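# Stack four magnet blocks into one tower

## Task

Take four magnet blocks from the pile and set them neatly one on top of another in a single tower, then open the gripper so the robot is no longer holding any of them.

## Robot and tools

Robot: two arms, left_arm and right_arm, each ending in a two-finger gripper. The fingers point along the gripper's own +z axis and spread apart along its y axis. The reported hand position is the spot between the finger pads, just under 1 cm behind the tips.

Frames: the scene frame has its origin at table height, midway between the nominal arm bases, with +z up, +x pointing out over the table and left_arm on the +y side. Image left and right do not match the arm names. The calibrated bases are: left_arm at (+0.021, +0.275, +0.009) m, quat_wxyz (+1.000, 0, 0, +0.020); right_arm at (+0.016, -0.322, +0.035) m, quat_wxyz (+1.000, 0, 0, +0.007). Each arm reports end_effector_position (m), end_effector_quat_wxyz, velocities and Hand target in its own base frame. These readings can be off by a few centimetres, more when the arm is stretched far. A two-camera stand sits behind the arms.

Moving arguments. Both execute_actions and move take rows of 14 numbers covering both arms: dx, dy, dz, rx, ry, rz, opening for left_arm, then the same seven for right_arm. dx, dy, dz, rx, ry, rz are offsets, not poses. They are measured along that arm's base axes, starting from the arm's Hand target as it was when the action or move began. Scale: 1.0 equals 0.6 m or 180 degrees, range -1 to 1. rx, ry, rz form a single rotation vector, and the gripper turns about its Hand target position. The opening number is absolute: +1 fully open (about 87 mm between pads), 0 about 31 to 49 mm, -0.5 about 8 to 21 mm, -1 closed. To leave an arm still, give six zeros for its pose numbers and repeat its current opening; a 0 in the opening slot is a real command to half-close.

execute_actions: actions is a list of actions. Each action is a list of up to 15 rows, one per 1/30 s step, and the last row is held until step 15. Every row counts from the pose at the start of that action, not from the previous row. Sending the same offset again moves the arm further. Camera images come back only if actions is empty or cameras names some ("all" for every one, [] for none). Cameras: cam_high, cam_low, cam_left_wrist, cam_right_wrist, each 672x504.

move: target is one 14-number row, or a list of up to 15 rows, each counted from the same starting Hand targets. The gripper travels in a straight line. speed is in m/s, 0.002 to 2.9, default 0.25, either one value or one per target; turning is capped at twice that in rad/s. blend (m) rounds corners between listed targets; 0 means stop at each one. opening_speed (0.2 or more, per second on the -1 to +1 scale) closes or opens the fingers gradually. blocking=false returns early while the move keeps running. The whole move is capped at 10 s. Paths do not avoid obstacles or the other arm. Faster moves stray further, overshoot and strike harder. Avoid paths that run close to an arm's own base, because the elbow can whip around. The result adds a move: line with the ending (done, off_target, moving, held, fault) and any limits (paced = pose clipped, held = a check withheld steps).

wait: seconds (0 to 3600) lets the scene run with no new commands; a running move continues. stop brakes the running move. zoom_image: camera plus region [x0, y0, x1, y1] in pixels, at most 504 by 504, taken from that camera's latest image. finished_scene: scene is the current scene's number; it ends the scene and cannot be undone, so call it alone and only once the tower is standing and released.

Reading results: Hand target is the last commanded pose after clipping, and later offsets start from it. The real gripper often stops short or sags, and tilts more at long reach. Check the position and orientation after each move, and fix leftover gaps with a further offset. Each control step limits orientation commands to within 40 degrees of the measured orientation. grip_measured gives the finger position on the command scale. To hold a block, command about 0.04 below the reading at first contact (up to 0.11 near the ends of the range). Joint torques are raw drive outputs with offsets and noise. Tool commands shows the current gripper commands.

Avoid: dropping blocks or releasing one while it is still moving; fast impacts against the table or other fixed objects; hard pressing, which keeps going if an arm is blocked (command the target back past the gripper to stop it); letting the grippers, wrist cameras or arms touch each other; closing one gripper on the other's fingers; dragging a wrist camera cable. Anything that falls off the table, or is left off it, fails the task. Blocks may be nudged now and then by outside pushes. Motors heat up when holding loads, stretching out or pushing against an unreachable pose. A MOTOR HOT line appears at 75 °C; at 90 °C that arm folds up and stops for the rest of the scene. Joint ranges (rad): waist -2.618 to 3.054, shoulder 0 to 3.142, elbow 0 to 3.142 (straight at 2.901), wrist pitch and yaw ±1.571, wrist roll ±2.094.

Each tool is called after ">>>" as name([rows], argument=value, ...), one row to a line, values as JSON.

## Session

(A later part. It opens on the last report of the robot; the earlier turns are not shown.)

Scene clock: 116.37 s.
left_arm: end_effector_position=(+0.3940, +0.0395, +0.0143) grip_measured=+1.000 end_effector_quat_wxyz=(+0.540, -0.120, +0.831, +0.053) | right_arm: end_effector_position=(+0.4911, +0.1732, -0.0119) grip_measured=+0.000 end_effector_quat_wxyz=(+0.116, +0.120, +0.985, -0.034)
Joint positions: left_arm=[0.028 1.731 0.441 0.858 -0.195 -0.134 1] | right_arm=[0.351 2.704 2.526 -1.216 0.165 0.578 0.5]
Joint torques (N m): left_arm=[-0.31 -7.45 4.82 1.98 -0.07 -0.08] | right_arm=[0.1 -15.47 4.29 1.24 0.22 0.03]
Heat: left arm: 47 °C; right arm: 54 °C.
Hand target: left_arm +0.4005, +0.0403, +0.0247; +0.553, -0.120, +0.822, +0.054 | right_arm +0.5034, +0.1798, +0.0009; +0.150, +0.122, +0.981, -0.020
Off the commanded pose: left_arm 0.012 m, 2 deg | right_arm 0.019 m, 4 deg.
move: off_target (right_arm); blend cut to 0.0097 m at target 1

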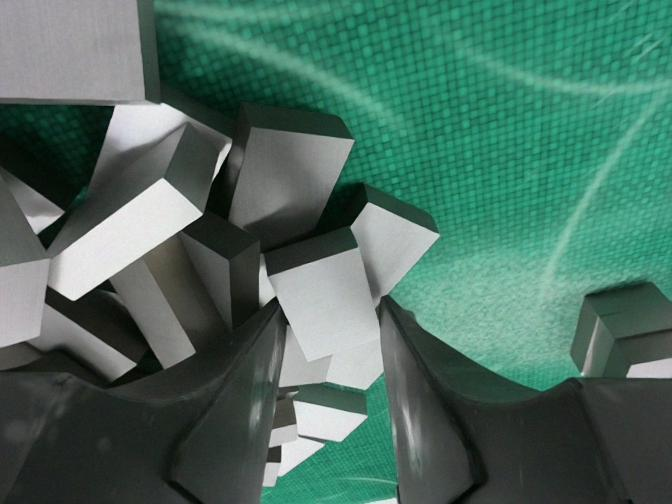

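>>> move(target=[0,0,0,0,0,0,1,0,0,0,0,0,0,-0.7], opening_speed=0.7)

>>> move(target=[0,0,0,0,0,0,1,-0.03,-0.01,0.14,0,0,0,-0.7], cameras=["cam_right_wrist","cam_low"], speed=0.1)

Scene clock: 118.10 s.
left_arm: end_effector_position=(+0.3940, +0.0395, +0.0143) grip_measured=+1.000 end_effector_quat_wxyz=(+0.540, -0.120, +0.831, +0.053) | right_arm: end_effector_position=(+0.4922, +0.1736, -0.0119) grip_measured=-0.079 end_effector_quat_wxyz=(+0.118, +0.120, +0.985, -0.033)
Joint positions: left_arm=[0.028 1.731 0.441 0.858 -0.195 -0.134 1] | right_arm=[0.351 2.704 2.526 -1.211 0.165 0.578 0.46]
Joint torques (N m): left_arm=[-0.29 -7.42 4.83 1.98 -0.06 -0.07] | right_arm=[0.13 -15.24 4.83 1.15 0.22 0.04]
Heat: left arm: 47 °C; right arm: 55 °C.
Hand target: left_arm +0.4005, +0.0403, +0.0247; +0.553, -0.120, +0.822, +0.054 | right_arm +0.5031, +0.1797, +0.0013; +0.148, +0.122, +0.981, -0.021
Off the commanded pose: left_arm 0.012 m, 2 deg | right_arm 0.018 m, 4 deg.
move: done

Scene clock: 120.63 s.
left_arm: end_effector_position=(+0.3940, +0.0395, +0.0143) grip_measured=+1.000 end_effector_quat_wxyz=(+0.540, -0.120, +0.831, +0.053) | right_arm: end_effector_position=(+0.4875, +0.1719, +0.0775) grip_measured=-0.079 end_effector_quat_wxyz=(+0.148, +0.122, +0.981, -0.017)
Joint positions: left_arm=[0.028 1.731 0.441 0.858 -0.195 -0.134 1] | right_arm=[0.351 2.664 2.807 -1.463 0.165 0.578 0.46]
Joint torques (N m): left_arm=[-0.28 -7.43 4.78 1.98 -0.07 -0.07] | right_arm=[0.21 -12 8.54 0.51 0.21 0.04]
Heat: left arm: 47 °C; right arm: 55 °C.
Hand target: left_arm +0.4005, +0.0403, +0.0247; +0.553, -0.120, +0.822, +0.054 | right_arm +0.4851, +0.1737, +0.0853; +0.148, +0.122, +0.981, -0.021
Off the commanded pose: left_arm 0.012 m, 2 deg | right_arm 0.008 m, 0 deg.
move: done
Images, in order (width x height): cam_low 672x504, cam_right_wrist 672x504.

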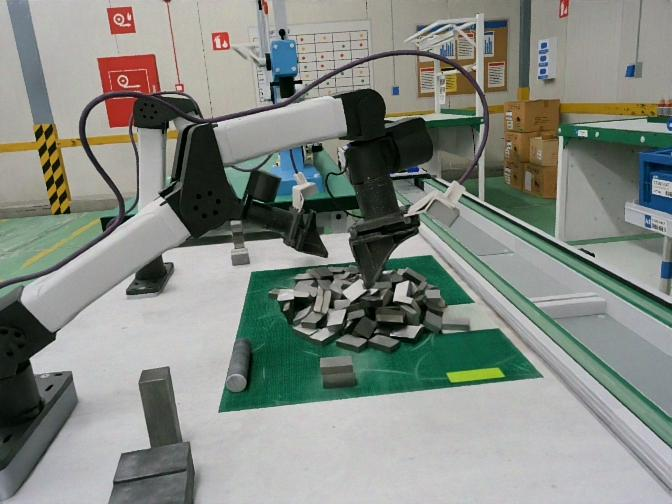

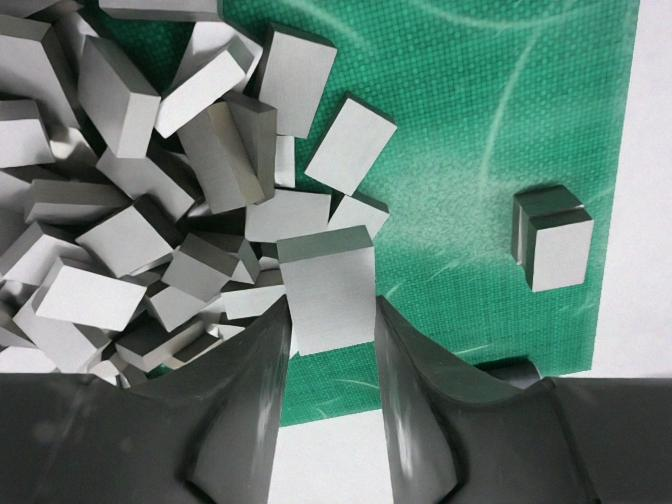

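>>> move(target=[0,0,0,0,0,0,1,-0.107,-0.187,-0.032,0,0,0.042,-0.7], cameras=["cam_right_wrist","cam_low"], speed=0.15)

>>> zoom_image(camera="cam_low", region=[300, 330, 400, 400])

Scene clock: 123.67 s.
left_arm: end_effector_position=(+0.3940, +0.0395, +0.0143) grip_measured=+1.000 end_effector_quat_wxyz=(+0.540, -0.120, +0.831, +0.053) | right_arm: end_effector_position=(+0.4138, +0.0591, +0.0451) grip_measured=-0.079 end_effector_quat_wxyz=(+0.116, +0.057, +0.991, -0.024)
Joint positions: left_arm=[0.028 1.731 0.441 0.858 -0.195 -0.134 1] | right_arm=[0.156 2.107 1.696 -0.943 0.095 0.261 0.46]
Joint torques (N m): left_arm=[-0.29 -7.42 4.79 1.98 -0.07 -0.08] | right_arm=[-0.38 -14.19 5.26 1 -0.07 -0.04]
Heat: left arm: 47 °C; right arm: 56 °C.
Hand target: left_arm +0.4005, +0.0403, +0.0247; +0.553, -0.120, +0.822, +0.054 | right_arm +0.4209, +0.0615, +0.0661; +0.149, +0.057, +0.987, -0.011
Off the commanded pose: left_arm 0.012 m, 2 deg | right_arm 0.022 m, 4 deg.
move: off_target (right_arm)
Images, in order (width x height): cam_low 672x504, cam_right_wrist 672x504.

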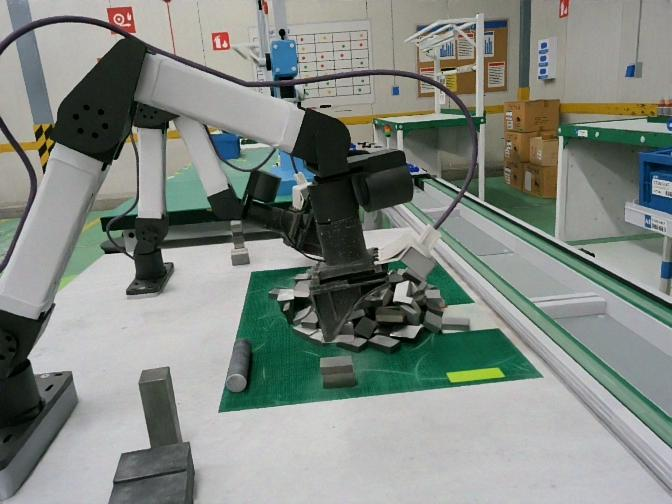

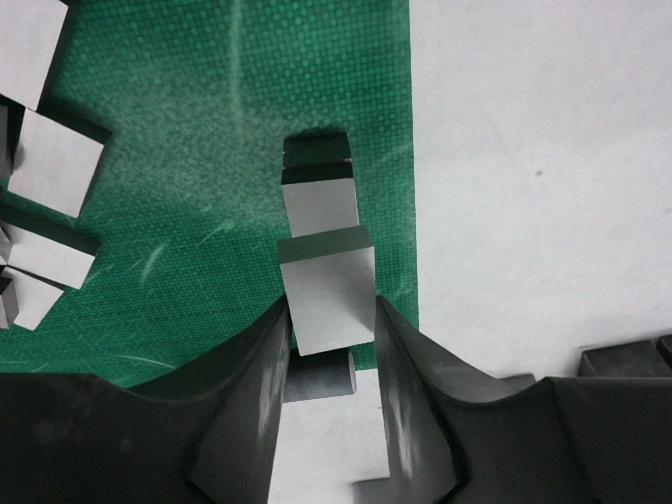

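Scaled by 5.040 from the camera's image (finer frame: 960x720).

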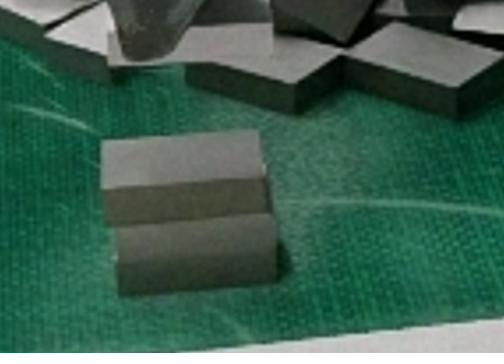

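>>> move(target=[0,0,0,0,0,0,1,-0.004,0.002,-0.048,0,0,-0.017,-0.7], cameras=["cam_right_wrist","cam_low"], speed=0.07)

>>> zoom_image(camera="cam_low", region=[300, 330, 400, 400])

Scene clock: 125.43 s.
left_arm: end_effector_position=(+0.3940, +0.0395, +0.0143) grip_measured=+1.000 end_effector_quat_wxyz=(+0.540, -0.120, +0.831, +0.053) | right_arm: end_effector_position=(+0.4111, +0.0603, +0.0227) grip_measured=-0.079 end_effector_quat_wxyz=(+0.121, +0.077, +0.990, -0.021)
Joint positions: left_arm=[0.028 1.731 0.441 0.858 -0.195 -0.134 1] | right_arm=[0.156 2.106 1.603 -0.842 0.095 0.301 0.46]
Joint torques (N m): left_arm=[-0.29 -7.41 4.79 1.98 -0.06 -0.07] | right_arm=[0.09 -12.7 5.19 1.02 0.11 0.1]
Heat: left arm: 47 °C; right arm: 57 °C.
Hand target: left_arm +0.4005, +0.0403, +0.0247; +0.553, -0.120, +0.822, +0.054 | right_arm +0.4185, +0.0627, +0.0373; +0.149, +0.083, +0.985, -0.015
Off the commanded pose: left_arm 0.012 m, 2 deg | right_arm 0.017 m, 3 deg.
move: off_target (right_arm)
Images, in order (width x height): cam_low 672x504, cam_right_wrist 672x504.

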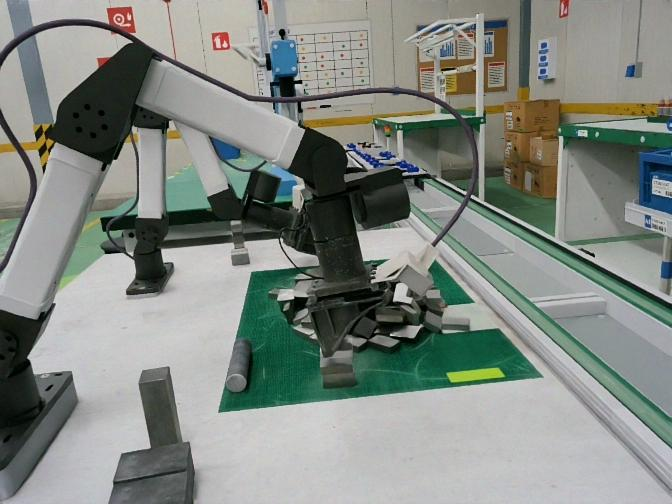

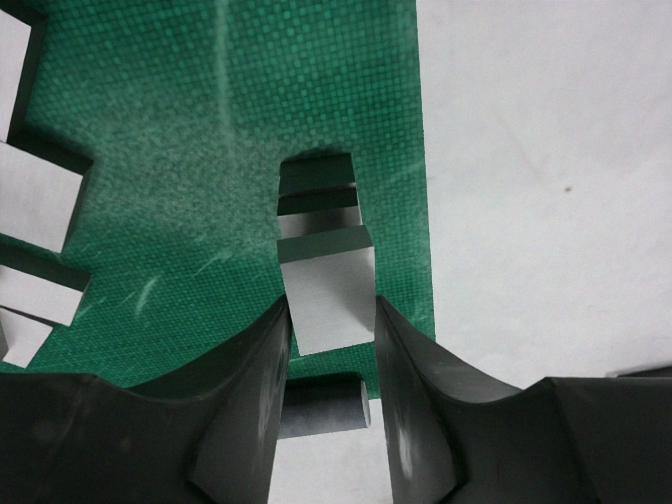

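Scaled by 5.040 from the camera's image (finer frame: 960x720).

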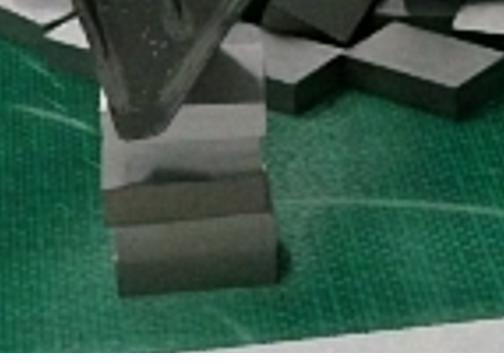

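>>> move(target=[0,0,0,0,0,0,1,0.001,0,-0.016,0,0,-0.02,-0.7], cameras=["cam_right_wrist","cam_low"], speed=0.04)

>>> zoom_image(camera="cam_low", region=[300, 330, 400, 400])

Scene clock: 127.37 s.
left_arm: end_effector_position=(+0.3940, +0.0395, +0.0143) grip_measured=+1.000 end_effector_quat_wxyz=(+0.540, -0.120, +0.831, +0.053) | right_arm: end_effector_position=(+0.4124, +0.0624, +0.0187) grip_measured=-0.079 end_effector_quat_wxyz=(+0.125, +0.108, +0.986, -0.017)
Joint positions: left_arm=[0.028 1.731 0.441 0.858 -0.195 -0.134 1] | right_arm=[0.156 2.106 1.586 -0.817 0.099 0.363 0.46]
Joint torques (N m): left_arm=[-0.28 -7.43 4.82 1.97 -0.08 -0.07] | right_arm=[0.24 -11.4 5.16 1.05 0.29 0.11]
Heat: left arm: 47 °C; right arm: 57 °C.
Hand target: left_arm +0.4005, +0.0403, +0.0247; +0.553, -0.120, +0.822, +0.054 | right_arm +0.4191, +0.0627, +0.0277; +0.148, +0.114, +0.982, -0.020
Off the commanded pose: left_arm 0.012 m, 2 deg | right_arm 0.011 m, 3 deg.
move: off_target (right_arm)
Images, in order (width x height): cam_low 672x504, cam_right_wrist 672x504.

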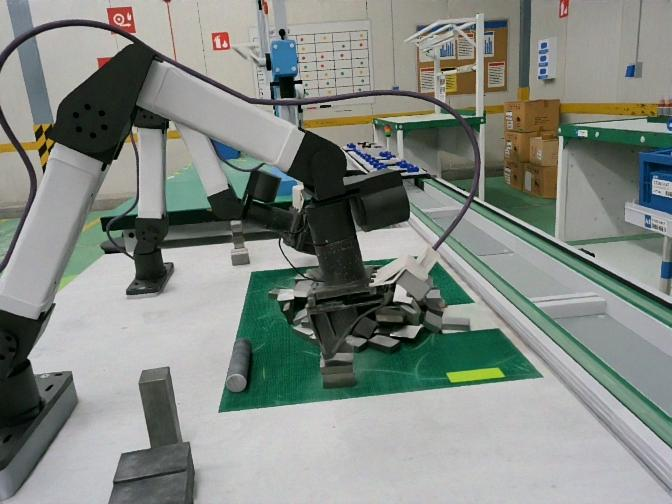

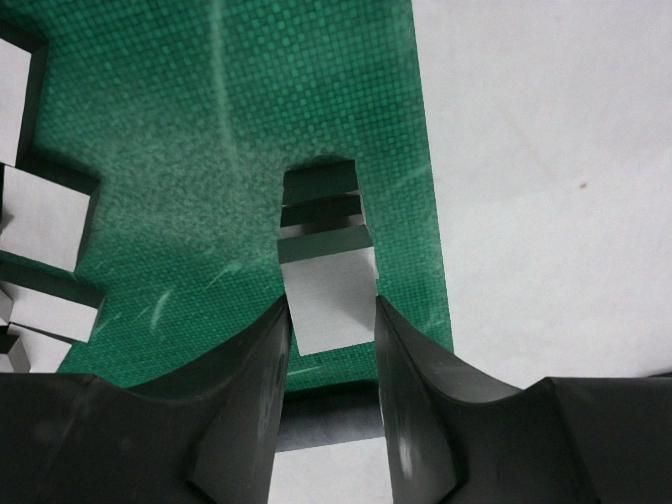

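Scaled by 5.040 from the camera's image (finer frame: 960x720).

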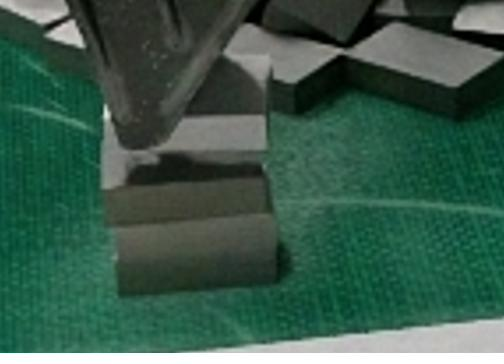

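>>> move(target=[0,0,0,0,0,0,1,-0.001,0,-0.018,0,0,0,-0.7], cameras=["cam_right_wrist","cam_low"], speed=0.04)

>>> zoom_image(camera="cam_low", region=[300, 330, 400, 400])

Scene clock: 128.80 s.
left_arm: end_effector_position=(+0.3940, +0.0395, +0.0143) grip_measured=+1.000 end_effector_quat_wxyz=(+0.540, -0.120, +0.831, +0.053) | right_arm: end_effector_position=(+0.4121, +0.0624, +0.0115) grip_measured=-0.079 end_effector_quat_wxyz=(+0.129, +0.108, +0.986, -0.016)
Joint positions: left_arm=[0.028 1.731 0.441 0.858 -0.195 -0.134 1] | right_arm=[0.156 2.106 1.555 -0.779 0.099 0.363 0.46]
Joint torques (N m): left_arm=[-0.28 -7.42 4.82 1.98 -0.07 -0.07] | right_arm=[0.25 -10.52 5.16 1.06 0.29 0.11]
Heat: left arm: 47 °C; right arm: 57 °C.
Hand target: left_arm +0.4005, +0.0403, +0.0247; +0.553, -0.120, +0.822, +0.054 | right_arm +0.4185, +0.0627, +0.0169; +0.148, +0.114, +0.982, -0.020
Off the commanded pose: left_arm 0.012 m, 2 deg | right_arm 0.008 m, 2 deg.
move: done
Images, in order (width x height): cam_low 672x504, cam_right_wrist 672x504.

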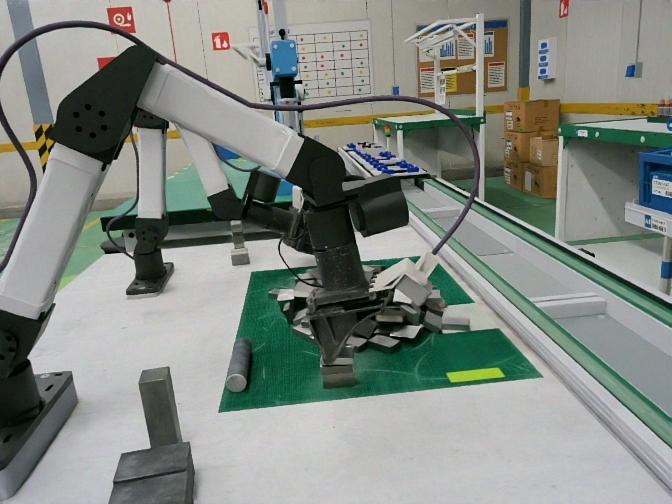

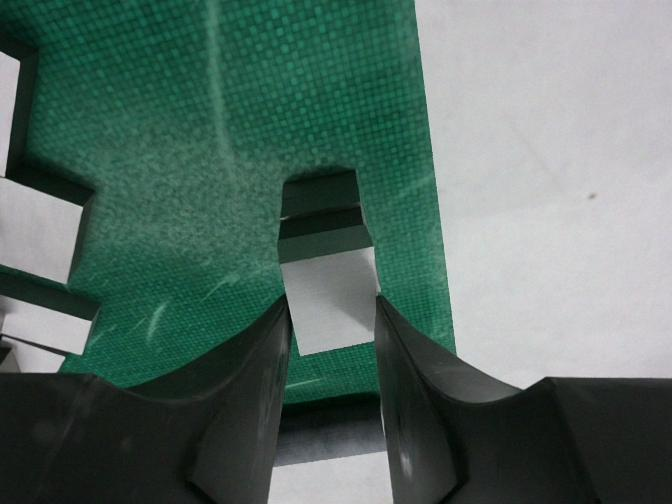

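Scaled by 5.040 from the camera's image (finer frame: 960x720).

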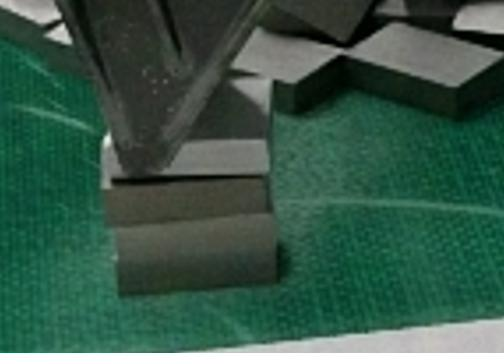

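>>> move(target=[0,0,0,0,0,0,1,0,0,-0.012,0,0,0,-0.7], speed=0.03)

>>> move(target=[0,0,0,0,0,0,1,0,-0.001,0.003,0,0,0,0.25], opening_speed=0.6, cameras=["cam_right_wrist","cam_low"])

>>> zoom_image(camera="cam_low", region=[300, 330, 400, 400])

Scene clock: 130.20 s.
left_arm: end_effector_position=(+0.3940, +0.0395, +0.0143) grip_measured=+1.000 end_effector_quat_wxyz=(+0.540, -0.120, +0.831, +0.053) | right_arm: end_effector_position=(+0.4127, +0.0626, +0.0098) grip_measured=-0.079 end_effector_quat_wxyz=(+0.131, +0.108, +0.985, -0.017)
Joint positions: left_arm=[0.028 1.731 0.441 0.858 -0.195 -0.134 1] | right_arm=[0.158 2.106 1.548 -0.767 0.102 0.363 0.46]
Joint torques (N m): left_arm=[-0.32 -7.43 4.79 1.98 -0.09 -0.08] | right_arm=[0.25 -9.74 4.4 1.21 0.25 0.11]
Heat: left arm: 47 °C; right arm: 57 °C.
Hand target: left_arm +0.4005, +0.0403, +0.0247; +0.553, -0.120, +0.822, +0.054 | right_arm +0.4185, +0.0627, +0.0097; +0.148, +0.114, +0.982, -0.020
Off the commanded pose: left_arm 0.012 m, 2 deg | right_arm 0.006 m, 2 deg.
move: done

Scene clock: 132.37 s.
left_arm: end_effector_position=(+0.3940, +0.0395, +0.0143) grip_measured=+1.000 end_effector_quat_wxyz=(+0.540, -0.120, +0.831, +0.053) | right_arm: end_effector_position=(+0.4136, +0.0627, +0.0091) grip_measured=+0.250 end_effector_quat_wxyz=(+0.134, +0.108, +0.985, -0.016)
Joint positions: left_arm=[0.028 1.731 0.441 0.858 -0.195 -0.134 1] | right_arm=[0.158 2.106 1.545 -0.759 0.102 0.363 0.625]
Joint torques (N m): left_arm=[-0.27 -7.42 4.78 1.98 -0.07 -0.07] | right_arm=[0.12 -9.98 4.96 1.08 0.25 0.11]
Heat: left arm: 48 °C; right arm: 57 °C.
Hand target: left_arm +0.4005, +0.0403, +0.0247; +0.553, -0.120, +0.822, +0.054 | right_arm +0.4185, +0.0621, +0.0115; +0.148, +0.114, +0.982, -0.020
Off the commanded pose: left_arm 0.012 m, 2 deg | right_arm 0.006 m, 2 deg.
move: done
Images, in order (width x height): cam_low 672x504, cam_right_wrist 672x504.

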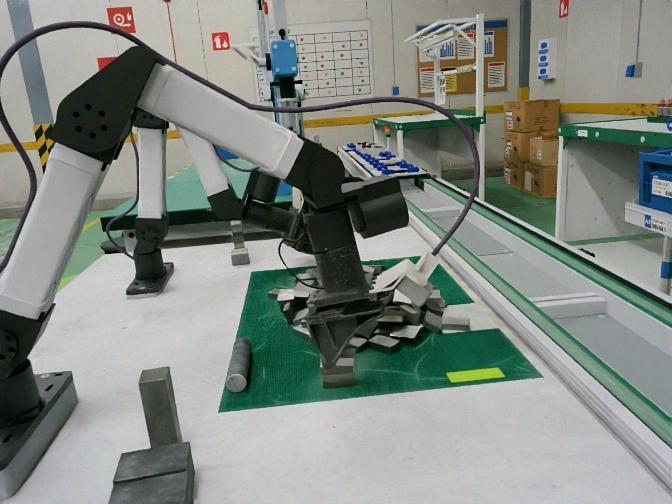

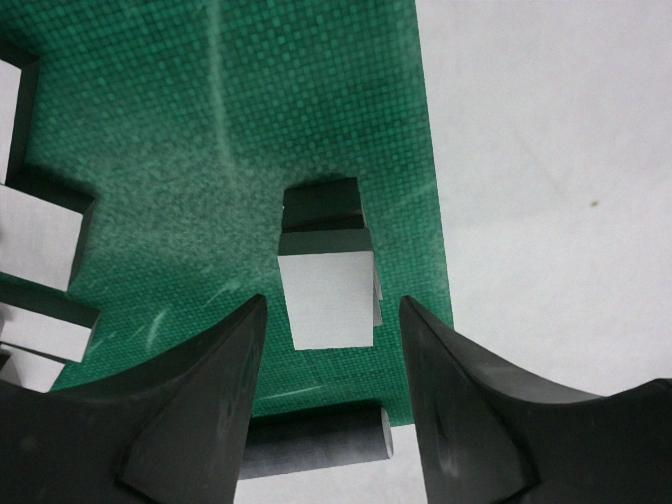

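Scaled by 5.040 from the camera's image (finer frame: 960x720).

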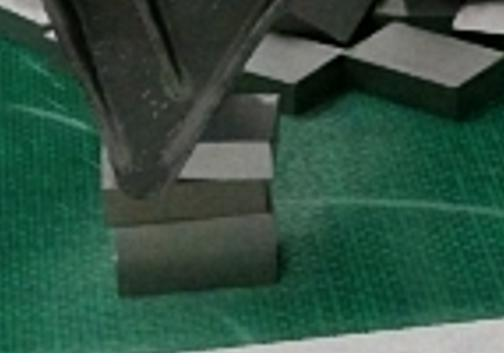

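>>> move([
  [0,0,0,0,0,0,1,0,0.0,0.012,0,0,0.07,0.25],
  [0,0,0,0,0,0,1,-0.002,0.0,-0.03,0,0.03,0.07,0.25],
], speed=0.06, cameras=["cam_right_wrist","cam_low"])

>>> zoom_image(camera="cam_low", region=[300, 330, 400, 400])

Scene clock: 136.67 s.
left_arm: end_effector_position=(+0.3940, +0.0395, +0.0143) grip_measured=+1.000 end_effector_quat_wxyz=(+0.540, -0.120, +0.831, +0.053) | right_arm: end_effector_position=(+0.4143, +0.0617, -0.0110) grip_measured=+0.250 end_effector_quat_wxyz=(+0.107, +0.005, +0.994, -0.014)
Joint positions: left_arm=[0.028 1.731 0.441 0.858 -0.195 -0.134 1] | right_arm=[0.158 2.182 1.586 -0.768 0.062 0.161 0.625]
Joint torques (N m): left_arm=[-0.24 -7.42 4.81 1.98 -0.07 -0.07] | right_arm=[-0.57 -8.87 8.38 0.45 -0.09 -0.04]
Heat: left arm: 48 °C; right arm: 57 °C.
Hand target: left_arm +0.4005, +0.0403, +0.0247; +0.553, -0.120, +0.822, +0.054 | right_arm +0.4173, +0.0621, -0.0065; +0.103, +0.004, +0.995, -0.009
Off the commanded pose: left_arm 0.012 m, 2 deg | right_arm 0.005 m, 1 deg.
move: done
Images, in order (width x height): cam_low 672x504, cam_right_wrist 672x504.

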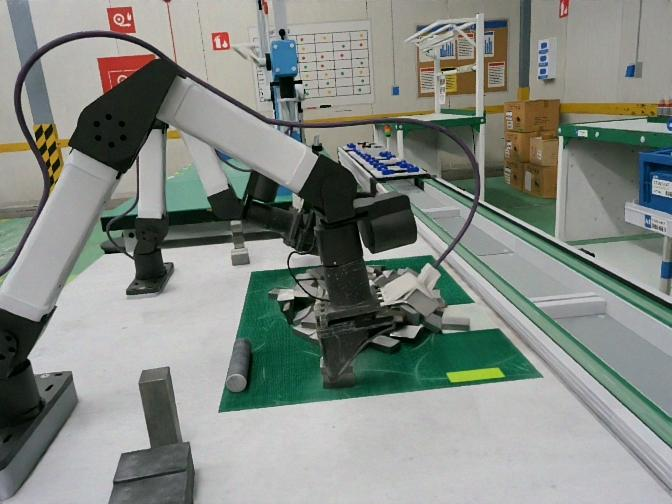

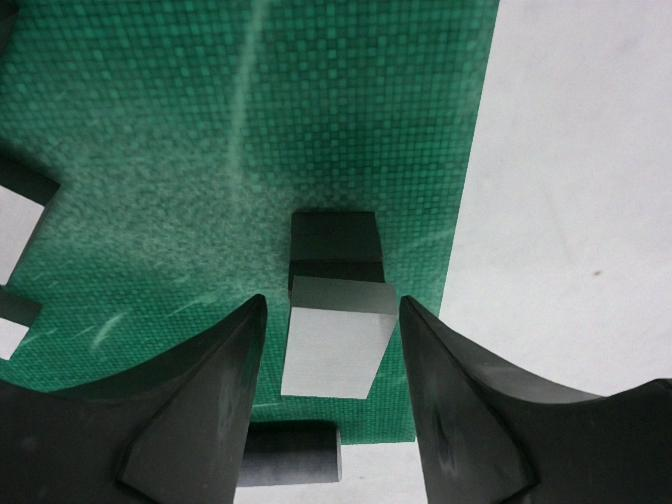

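Scaled by 5.040 from the camera's image (finer frame: 960x720).

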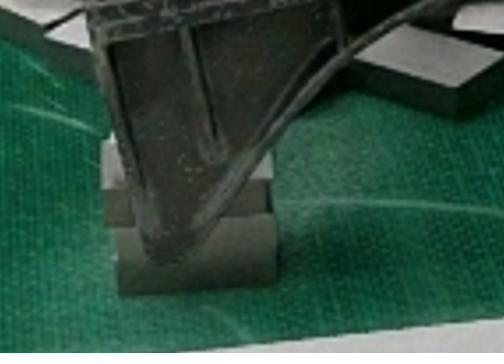

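>>> move(target=[0,0,0,0,0,0,1,0,0,0,0,0,0,-0.13], opening_speed=0.3, cameras=["cam_right_wrist"])

>>> move(target=[0,0,0,0,0,0,1,0,0,0,0,0,0,0.2], opening_speed=0.4)

>>> move([
  [0,0,0,0,0,0,1,0,0,0.12,0,0,0,0.2],
  [0,0,0,0,0,0,1,0.0,0.2,0.19,0,0.03,0,0.2],
], speed=0.15, cameras=["cam_right_wrist","cam_low"])

>>> zoom_image(camera="cam_low", region=[310, 340, 370, 395])

>>> zoom_image(camera="cam_right_wrist", region=[490, 70, 670, 250])

Scene clock: 138.90 s.
left_arm: end_effector_position=(+0.3940, +0.0395, +0.0143) grip_measured=+1.000 end_effector_quat_wxyz=(+0.540, -0.120, +0.831, +0.053) | right_arm: end_effector_position=(+0.4141, +0.0602, -0.0110) grip_measured=-0.096 end_effector_quat_wxyz=(+0.105, +0.006, +0.994, -0.013)
Joint positions: left_arm=[0.028 1.731 0.441 0.858 -0.195 -0.134 1] | right_arm=[0.153 2.182 1.586 -0.77 0.059 0.159 0.452]
Joint torques (N m): left_arm=[-0.29 -7.42 4.82 1.97 -0.07 -0.07] | right_arm=[-0.5 -8.83 8.42 0.46 -0.08 -0.03]
Heat: left arm: 48 °C; right arm: 57 °C.
Hand target: left_arm +0.4005, +0.0403, +0.0247; +0.553, -0.120, +0.822, +0.054 | right_arm +0.4173, +0.0621, -0.0065; +0.103, +0.004, +0.995, -0.009
Off the commanded pose: left_arm 0.012 m, 2 deg | right_arm 0.006 m, 1 deg.
move: done

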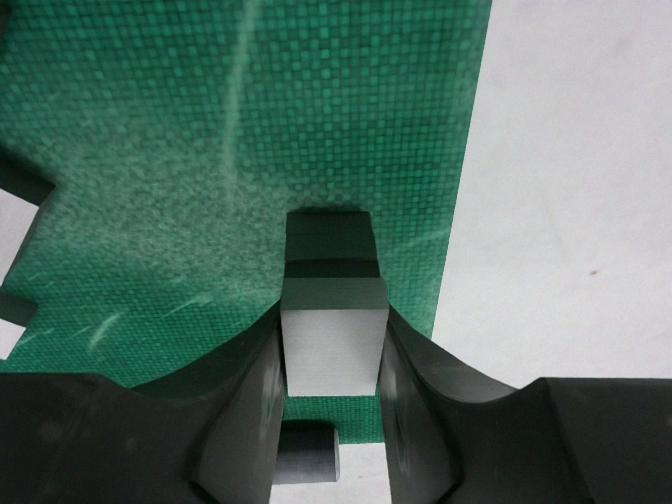

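Scene clock: 140.30 s.
left_arm: end_effector_position=(+0.3940, +0.0395, +0.0143) grip_measured=+1.000 end_effector_quat_wxyz=(+0.540, -0.120, +0.831, +0.053) | right_arm: end_effector_position=(+0.4141, +0.0602, -0.0110) grip_measured=+0.200 end_effector_quat_wxyz=(+0.105, +0.006, +0.994, -0.013)
Joint positions: left_arm=[0.028 1.731 0.441 0.858 -0.195 -0.134 1] | right_arm=[0.153 2.182 1.586 -0.77 0.059 0.159 0.6]
Joint torques (N m): left_arm=[-0.31 -7.45 4.82 1.98 -0.08 -0.07] | right_arm=[-0.5 -8.84 8.43 0.45 -0.07 -0.03]
Heat: left arm: 48 °C; right arm: 56 °C.
Hand target: left_arm +0.4005, +0.0403, +0.0247; +0.553, -0.120, +0.822, +0.054 | right_arm +0.4173, +0.0621, -0.0065; +0.103, +0.004, +0.995, -0.009
Off the commanded pose: left_arm 0.012 m, 2 deg | right_arm 0.006 m, 1 deg.
move: done

Scene clock: 143.50 s.
left_arm: end_effector_position=(+0.3940, +0.0395, +0.0143) grip_measured=+1.000 end_effector_quat_wxyz=(+0.540, -0.120, +0.831, +0.053) | right_arm: end_effector_position=(+0.4245, +0.1856, +0.1042) grip_measured=+0.200 end_effector_quat_wxyz=(+0.075, -0.003, +0.997, +0.000)
Joint positions: left_arm=[0.028 1.731 0.441 0.858 -0.195 -0.134 1] | right_arm=[0.4 2.478 2.566 -1.52 0.059 0.391 0.6]
Joint torques (N m): left_arm=[-0.29 -7.45 4.79 1.98 -0.08 -0.08] | right_arm=[-0.28 -10.33 8.13 0.05 0.06 0.12]
Heat: left arm: 48 °C; right arm: 56 °C.
Hand target: left_arm +0.4005, +0.0403, +0.0247; +0.553, -0.120, +0.822, +0.054 | right_arm +0.4173, +0.1821, +0.1075; +0.056, +0.004, +0.998, -0.009
Off the commanded pose: left_arm 0.012 m, 2 deg | right_arm 0.009 m, 3 deg.
joint sent to its limit (right arm) — joint 4 (wrist pitch), lower limit. The joint targets are off in position, not in orientation.
move: off_target (right_arm)
Images, in order (width x height): cam_low 672x504, cam_right_wrist 672x504.

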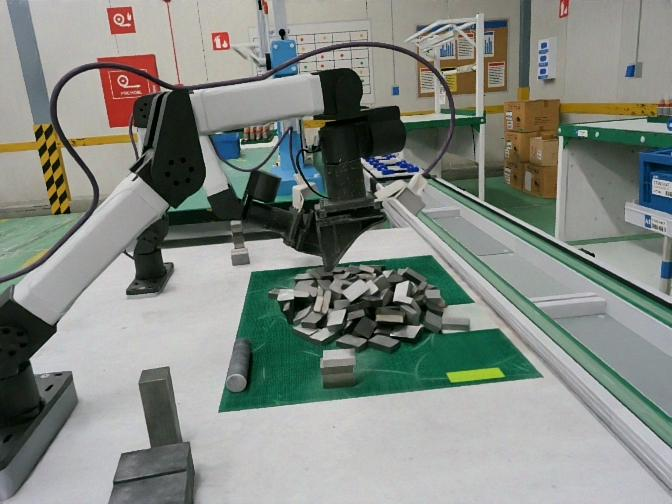

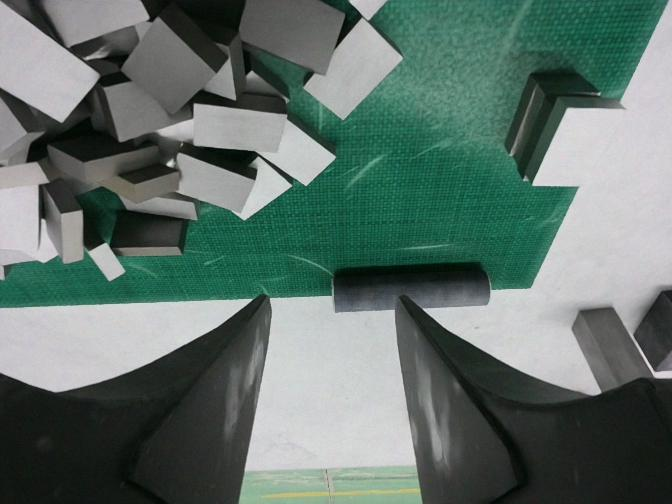

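Scaled by 8.400 from the camera's image (finer frame: 960x720).

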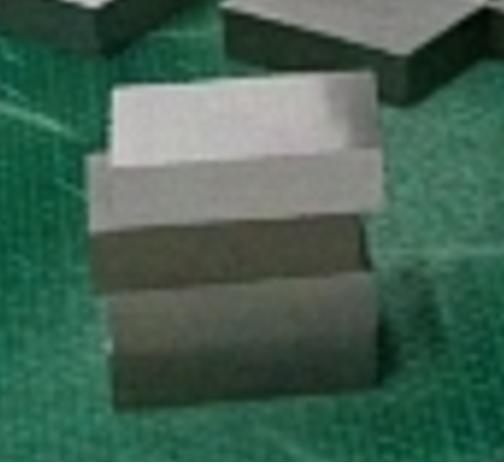

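Scaled by 2.800 from the camera's image (finer frame: 960x720).

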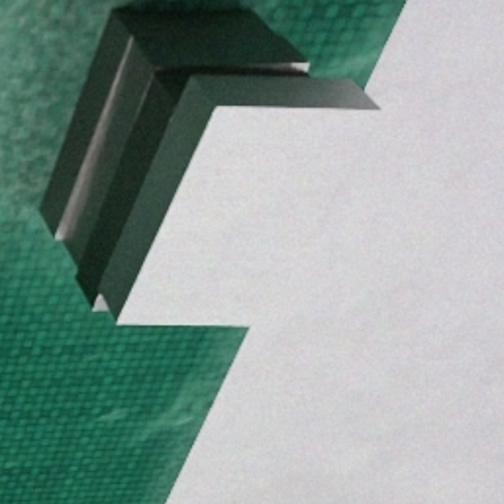

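>>> move([
  [0,0,0,0,0,0,1,0,-0.199,0,0,-0.03,0,0.35],
  [0,0,0,0,0,0,1,0,-0.199,-0.205,0,-0.03,0,0.35],
  [0,0,0,0,0,0,1,0,-0.199,-0.205,0,-0.03,0,-0.14],
], speed=[0.2,0.1,0.1], opening_speed=0.4, cameras=["cam_right_wrist","cam_low"])

>>> zoom_image(camera="cam_low", region=[300, 330, 400, 400])

Scene clock: 149.57 s.
left_arm: end_effector_position=(+0.3940, +0.0395, +0.0143) grip_measured=+1.000 end_effector_quat_wxyz=(+0.540, -0.120, +0.831, +0.053) | right_arm: end_effector_position=(+0.4145, +0.0600, -0.0121) grip_measured=-0.096 end_effector_quat_wxyz=(+0.099, +0.007, +0.995, -0.013)
Joint positions: left_arm=[0.028 1.731 0.441 0.858 -0.195 -0.134 1] | right_arm=[0.152 2.198 1.607 -0.79 0.057 0.161 0.452]
Joint torques (N m): left_arm=[-0.25 -7.43 4.85 1.99 -0.07 -0.08] | right_arm=[0.03 -9.17 5.05 0.95 -0.04 -0.04]
Heat: left arm: 48 °C; right arm: 56 °C.
Hand target: left_arm +0.4005, +0.0403, +0.0247; +0.553, -0.120, +0.822, +0.054 | right_arm +0.4173, +0.0627, -0.0155; +0.103, +0.004, +0.995, -0.009
Off the commanded pose: left_arm 0.012 m, 2 deg | right_arm 0.005 m, 1 deg.
move: done
Images, in order (width x height): cam_low 672x504, cam_right_wrist 672x504.

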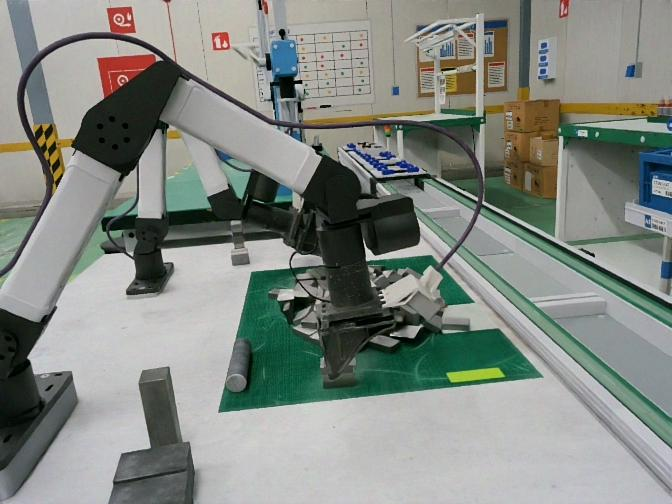

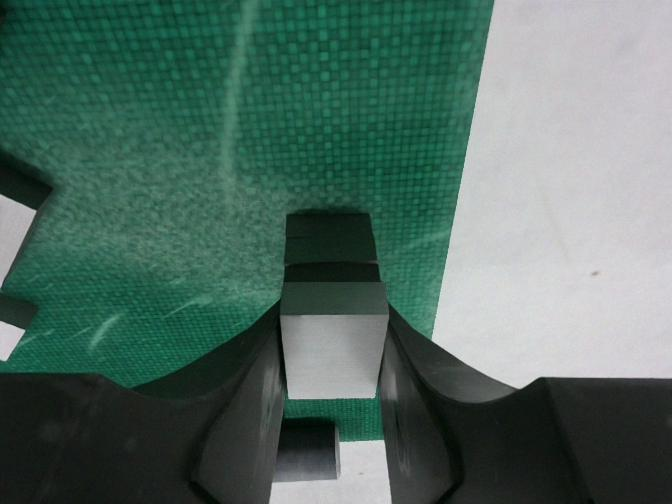

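Scaled by 5.040 from the camera's image (finer frame: 960x720).

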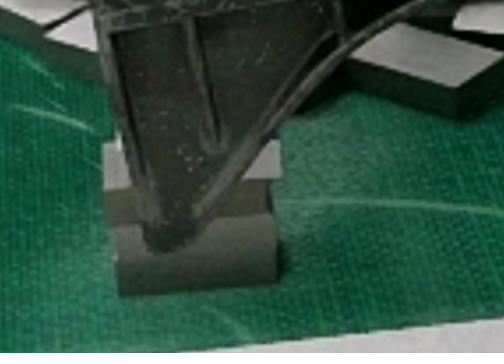

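>>> move([
  [0,0,0,0,0,0,1,0,0,0,0,0,0,0.3],
  [0,0,0,0,0,0,1,0.002,0,-0.022,0,0,0,0.3],
  [0,0,0,0,0,0,1,0.002,0,-0.022,0,0,0,-0.14],
], speed=0.06, opening_speed=0.4, cameras=["cam_right_wrist","cam_low"])

>>> zoom_image(camera="cam_low", region=[300, 330, 400, 400])

Scene clock: 154.03 s.
left_arm: end_effector_position=(+0.3940, +0.0395, +0.0143) grip_measured=+1.000 end_effector_quat_wxyz=(+0.540, -0.120, +0.831, +0.053) | right_arm: end_effector_position=(+0.4157, +0.0609, -0.0251) grip_measured=-0.097 end_effector_quat_wxyz=(+0.098, +0.009, +0.995, -0.012)
Joint positions: left_arm=[0.028 1.731 0.441 0.858 -0.195 -0.134 1] | right_arm=[0.152 2.221 1.591 -0.75 0.054 0.166 0.452]
Joint torques (N m): left_arm=[-0.27 -7.43 4.82 1.98 -0.07 -0.06] | right_arm=[-0.01 -9.17 4.98 0.95 -0.02 -0.03]
Heat: left arm: 48 °C; right arm: 55 °C.
Hand target: left_arm +0.4005, +0.0403, +0.0247; +0.553, -0.120, +0.822, +0.054 | right_arm +0.4185, +0.0627, -0.0287; +0.103, +0.004, +0.995, -0.009
Off the commanded pose: left_arm 0.012 m, 2 deg | right_arm 0.005 m, 1 deg.
move: done
Images, in order (width x height): cam_low 672x504, cam_right_wrist 672x504.

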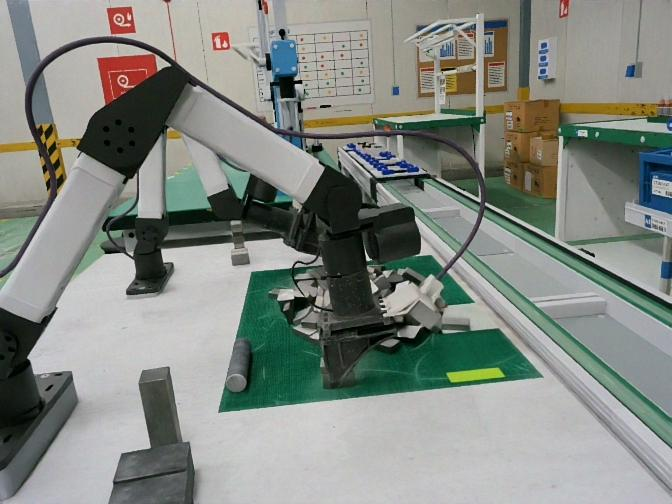

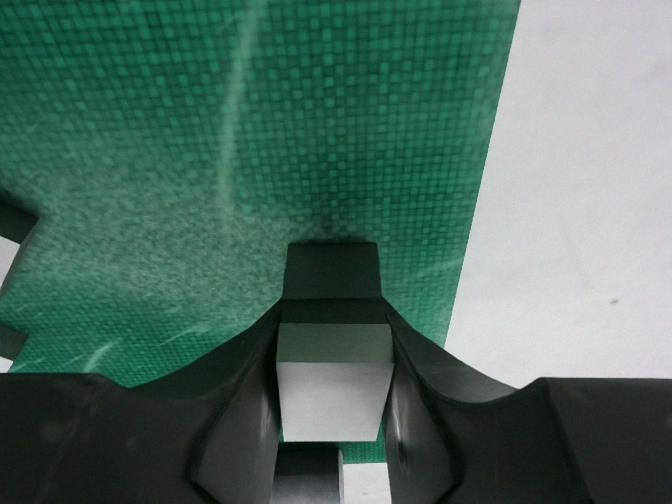

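Scaled by 5.040 from the camera's image (finer frame: 960x720).

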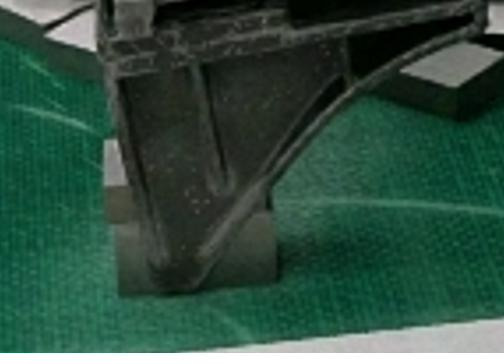

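>>> move([
  [0,0,0,0,0,0,1,0,0,0,0,0,0,0.25],
  [0,0,0,0,0,0,1,0,0,0.19,0,0,0,0.25],
  [0,0,0,0,0,0,1,0.005,0,0.19,0,0.06,0,0.25],
], speed=0.15, opening_speed=0.6)

>>> move(target=[0,0,0,0,0,0,1,0,0,0,0,0,-0.5,0.7], speed=0.4, cameras=["cam_right_wrist","cam_low"])

>>> zoom_image(camera="cam_low", region=[300, 330, 400, 400])

Scene clock: 159.27 s.
left_arm: end_effector_position=(+0.3940, +0.0395, +0.0143) grip_measured=+1.000 end_effector_quat_wxyz=(+0.540, -0.120, +0.831, +0.053) | right_arm: end_effector_position=(+0.4215, +0.0651, +0.0815) grip_measured=+0.250 end_effector_quat_wxyz=(+0.013, +0.001, +1.000, -0.014)
Joint positions: left_arm=[0.028 1.731 0.441 0.858 -0.195 -0.134 1] | right_arm=[0.152 2.389 2.301 -1.46 0.033 0.153 0.625]
Joint torques (N m): left_arm=[-0.27 -7.43 4.85 1.97 -0.08 -0.08] | right_arm=[-0.57 -9.89 8.27 0.08 -0.11 -0.04]
Heat: left arm: 48 °C; right arm: 55 °C.
Hand target: left_arm +0.4005, +0.0403, +0.0247; +0.553, -0.120, +0.822, +0.054 | right_arm +0.4215, +0.0627, +0.0853; +0.009, +0.004, +1.000, -0.009
Off the commanded pose: left_arm 0.012 m, 2 deg | right_arm 0.004 m, 1 deg.
move: done

Scene clock: 162.70 s.
left_arm: end_effector_position=(+0.3940, +0.0395, +0.0143) grip_measured=+1.000 end_effector_quat_wxyz=(+0.540, -0.120, +0.831, +0.053) | right_arm: end_effector_position=(+0.4190, +0.0602, +0.0664) grip_measured=+0.700 end_effector_quat_wxyz=(-0.016, +0.705, +0.708, -0.034)
Joint positions: left_arm=[0.028 1.731 0.441 0.858 -0.195 -0.134 1] | right_arm=[0.053 2.247 1.994 -1.389 0.022 1.62 0.85]
Joint torques (N m): left_arm=[-0.29 -7.41 4.81 1.97 -0.07 -0.07] | right_arm=[-0.12 -14.38 4.6 0.18 -0.01 0.13]
Heat: left arm: 49 °C; right arm: 56 °C.
Hand target: left_arm +0.4005, +0.0403, +0.0247; +0.553, -0.120, +0.822, +0.054 | right_arm +0.4215, +0.0627, +0.0853; +0.000, +0.710, +0.705, -0.013
Off the commanded pose: left_arm 0.012 m, 2 deg | right_arm 0.019 m, 3 deg.
move: off_target (right_arm)
Images, in order (width x height): cam_low 672x504, cam_right_wrist 672x504.

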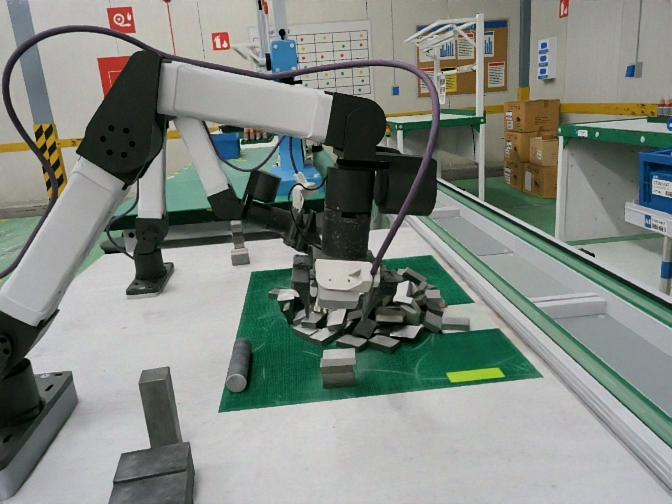

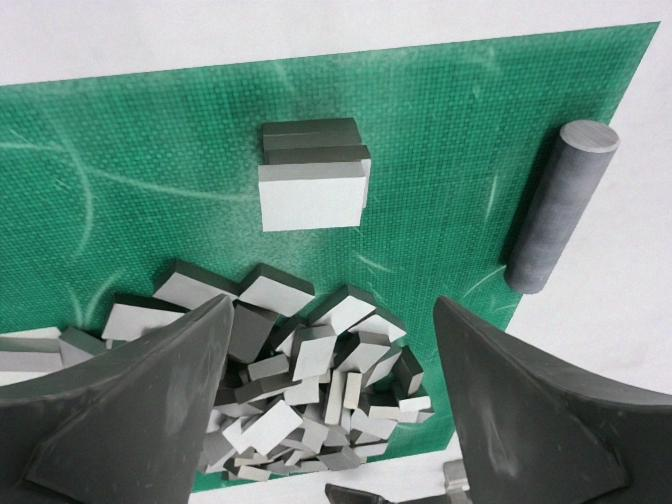

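Scaled by 5.040 from the camera's image (finer frame: 960x720).

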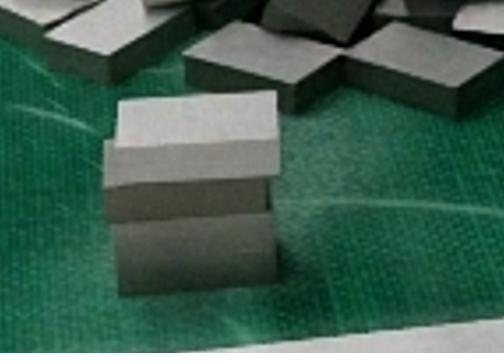

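>>> move(target=[0,0,0,0,0,0,1,0.01,0.002,-0.05,0,0,0,0.7], speed=0.1, cameras=["cam_right_wrist","cam_low"])

Scene clock: 164.27 s.
left_arm: end_effector_position=(+0.3940, +0.0395, +0.0143) grip_measured=+1.000 end_effector_quat_wxyz=(+0.540, -0.120, +0.831, +0.053) | right_arm: end_effector_position=(+0.4256, +0.0606, +0.0490) grip_measured=+0.700 end_effector_quat_wxyz=(-0.006, +0.706, +0.708, -0.023)
Joint positions: left_arm=[0.028 1.731 0.441 0.858 -0.195 -0.134 1] | right_arm=[0.053 2.247 1.926 -1.293 0.022 1.623 0.85]
Joint torques (N m): left_arm=[-0.29 -7.43 4.79 1.99 -0.07 -0.07] | right_arm=[0.05 -11.59 4.63 0.23 0 0.14]
Heat: left arm: 49 °C; right arm: 56 °C.
Hand target: left_arm +0.4005, +0.0403, +0.0247; +0.553, -0.120, +0.822, +0.054 | right_arm +0.4275, +0.0639, +0.0553; +0.000, +0.710, +0.705, -0.013
Off the commanded pose: left_arm 0.012 m, 2 deg | right_arm 0.007 m, 1 deg.
move: done
Images, in order (width x height): cam_low 672x504, cam_right_wrist 672x504.

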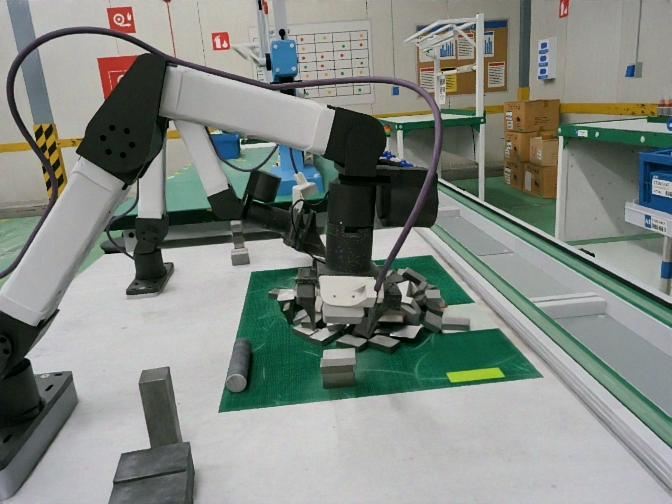

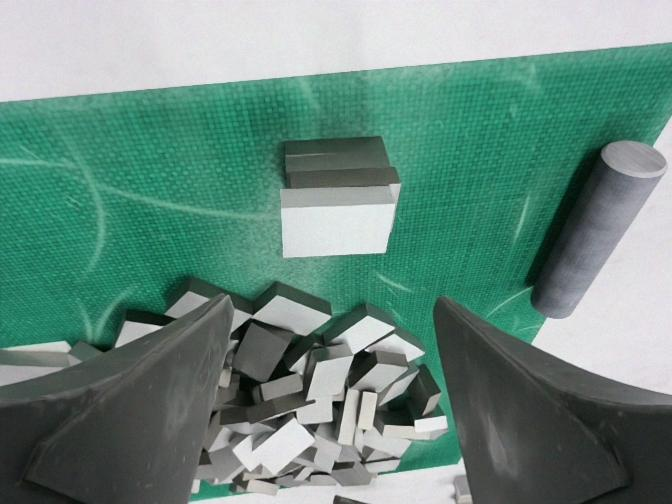

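>>> move([
  [0,0,0,0,0,0,1,-0.004,0.0,-0.13,0,0,0,0.7],
  [0,0,0,0,0,0,1,-0.004,0.0,-0.13,0,0,0,0.1],
], speed=0.08, opening_speed=0.4, cameras=["cam_right_wrist","cam_low"])

>>> zoom_image(camera="cam_low", region=[300, 330, 400, 400])

Scene clock: 168.57 s.
left_arm: end_effector_position=(+0.3940, +0.0395, +0.0143) grip_measured=+1.000 end_effector_quat_wxyz=(+0.540, -0.120, +0.831, +0.053) | right_arm: end_effector_position=(+0.4246, +0.0612, -0.0192) grip_measured=+0.187 end_effector_quat_wxyz=(+0.002, +0.706, +0.708, -0.014)
Joint positions: left_arm=[0.028 1.731 0.441 0.858 -0.195 -0.134 1] | right_arm=[0.055 2.279 1.704 -1.015 0.022 1.623 0.593]
Joint torques (N m): left_arm=[-0.31 -7.41 4.78 1.98 -0.07 -0.06] | right_arm=[0.08 -9.32 4.68 0.31 0 0.13]
Heat: left arm: 49 °C; right arm: 56 °C.
Hand target: left_arm +0.4005, +0.0403, +0.0247; +0.553, -0.120, +0.822, +0.054 | right_arm +0.4251, +0.0639, -0.0227; +0.000, +0.710, +0.705, -0.013
Off the commanded pose: left_arm 0.012 m, 2 deg | right_arm 0.004 m, 1 deg.
move: done
Images, in order (width x height): cam_low 672x504, cam_right_wrist 672x504.

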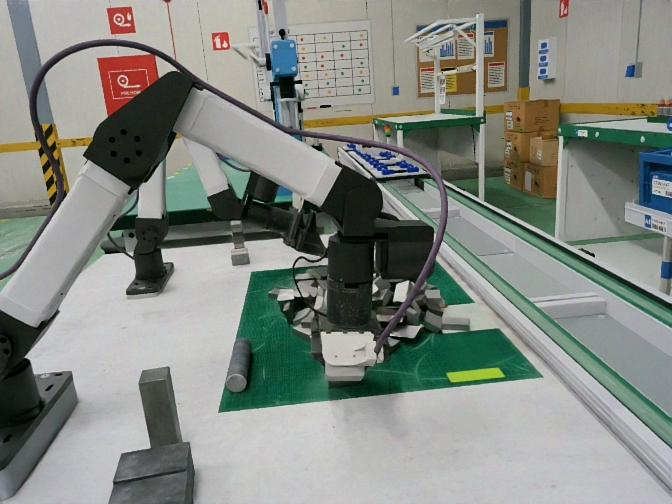

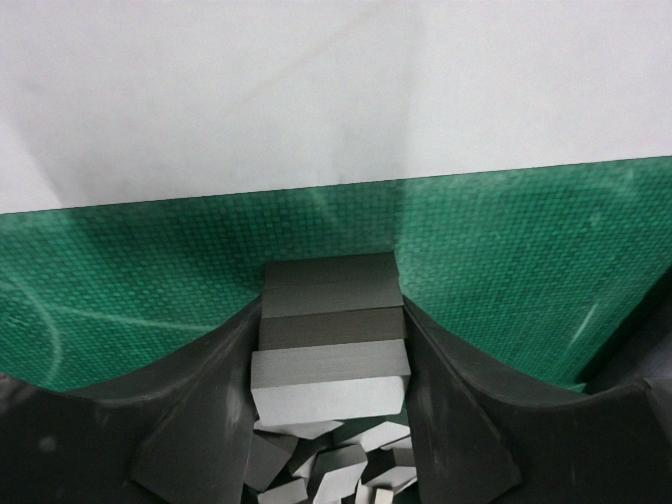

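Scaled by 5.040 from the camera's image (finer frame: 960x720).

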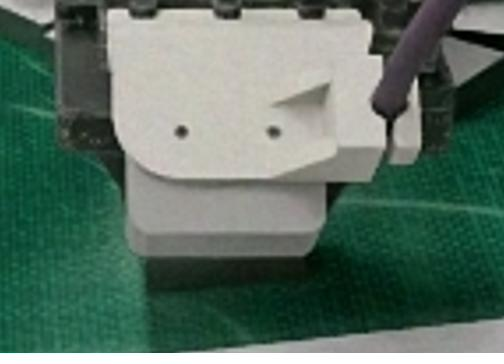

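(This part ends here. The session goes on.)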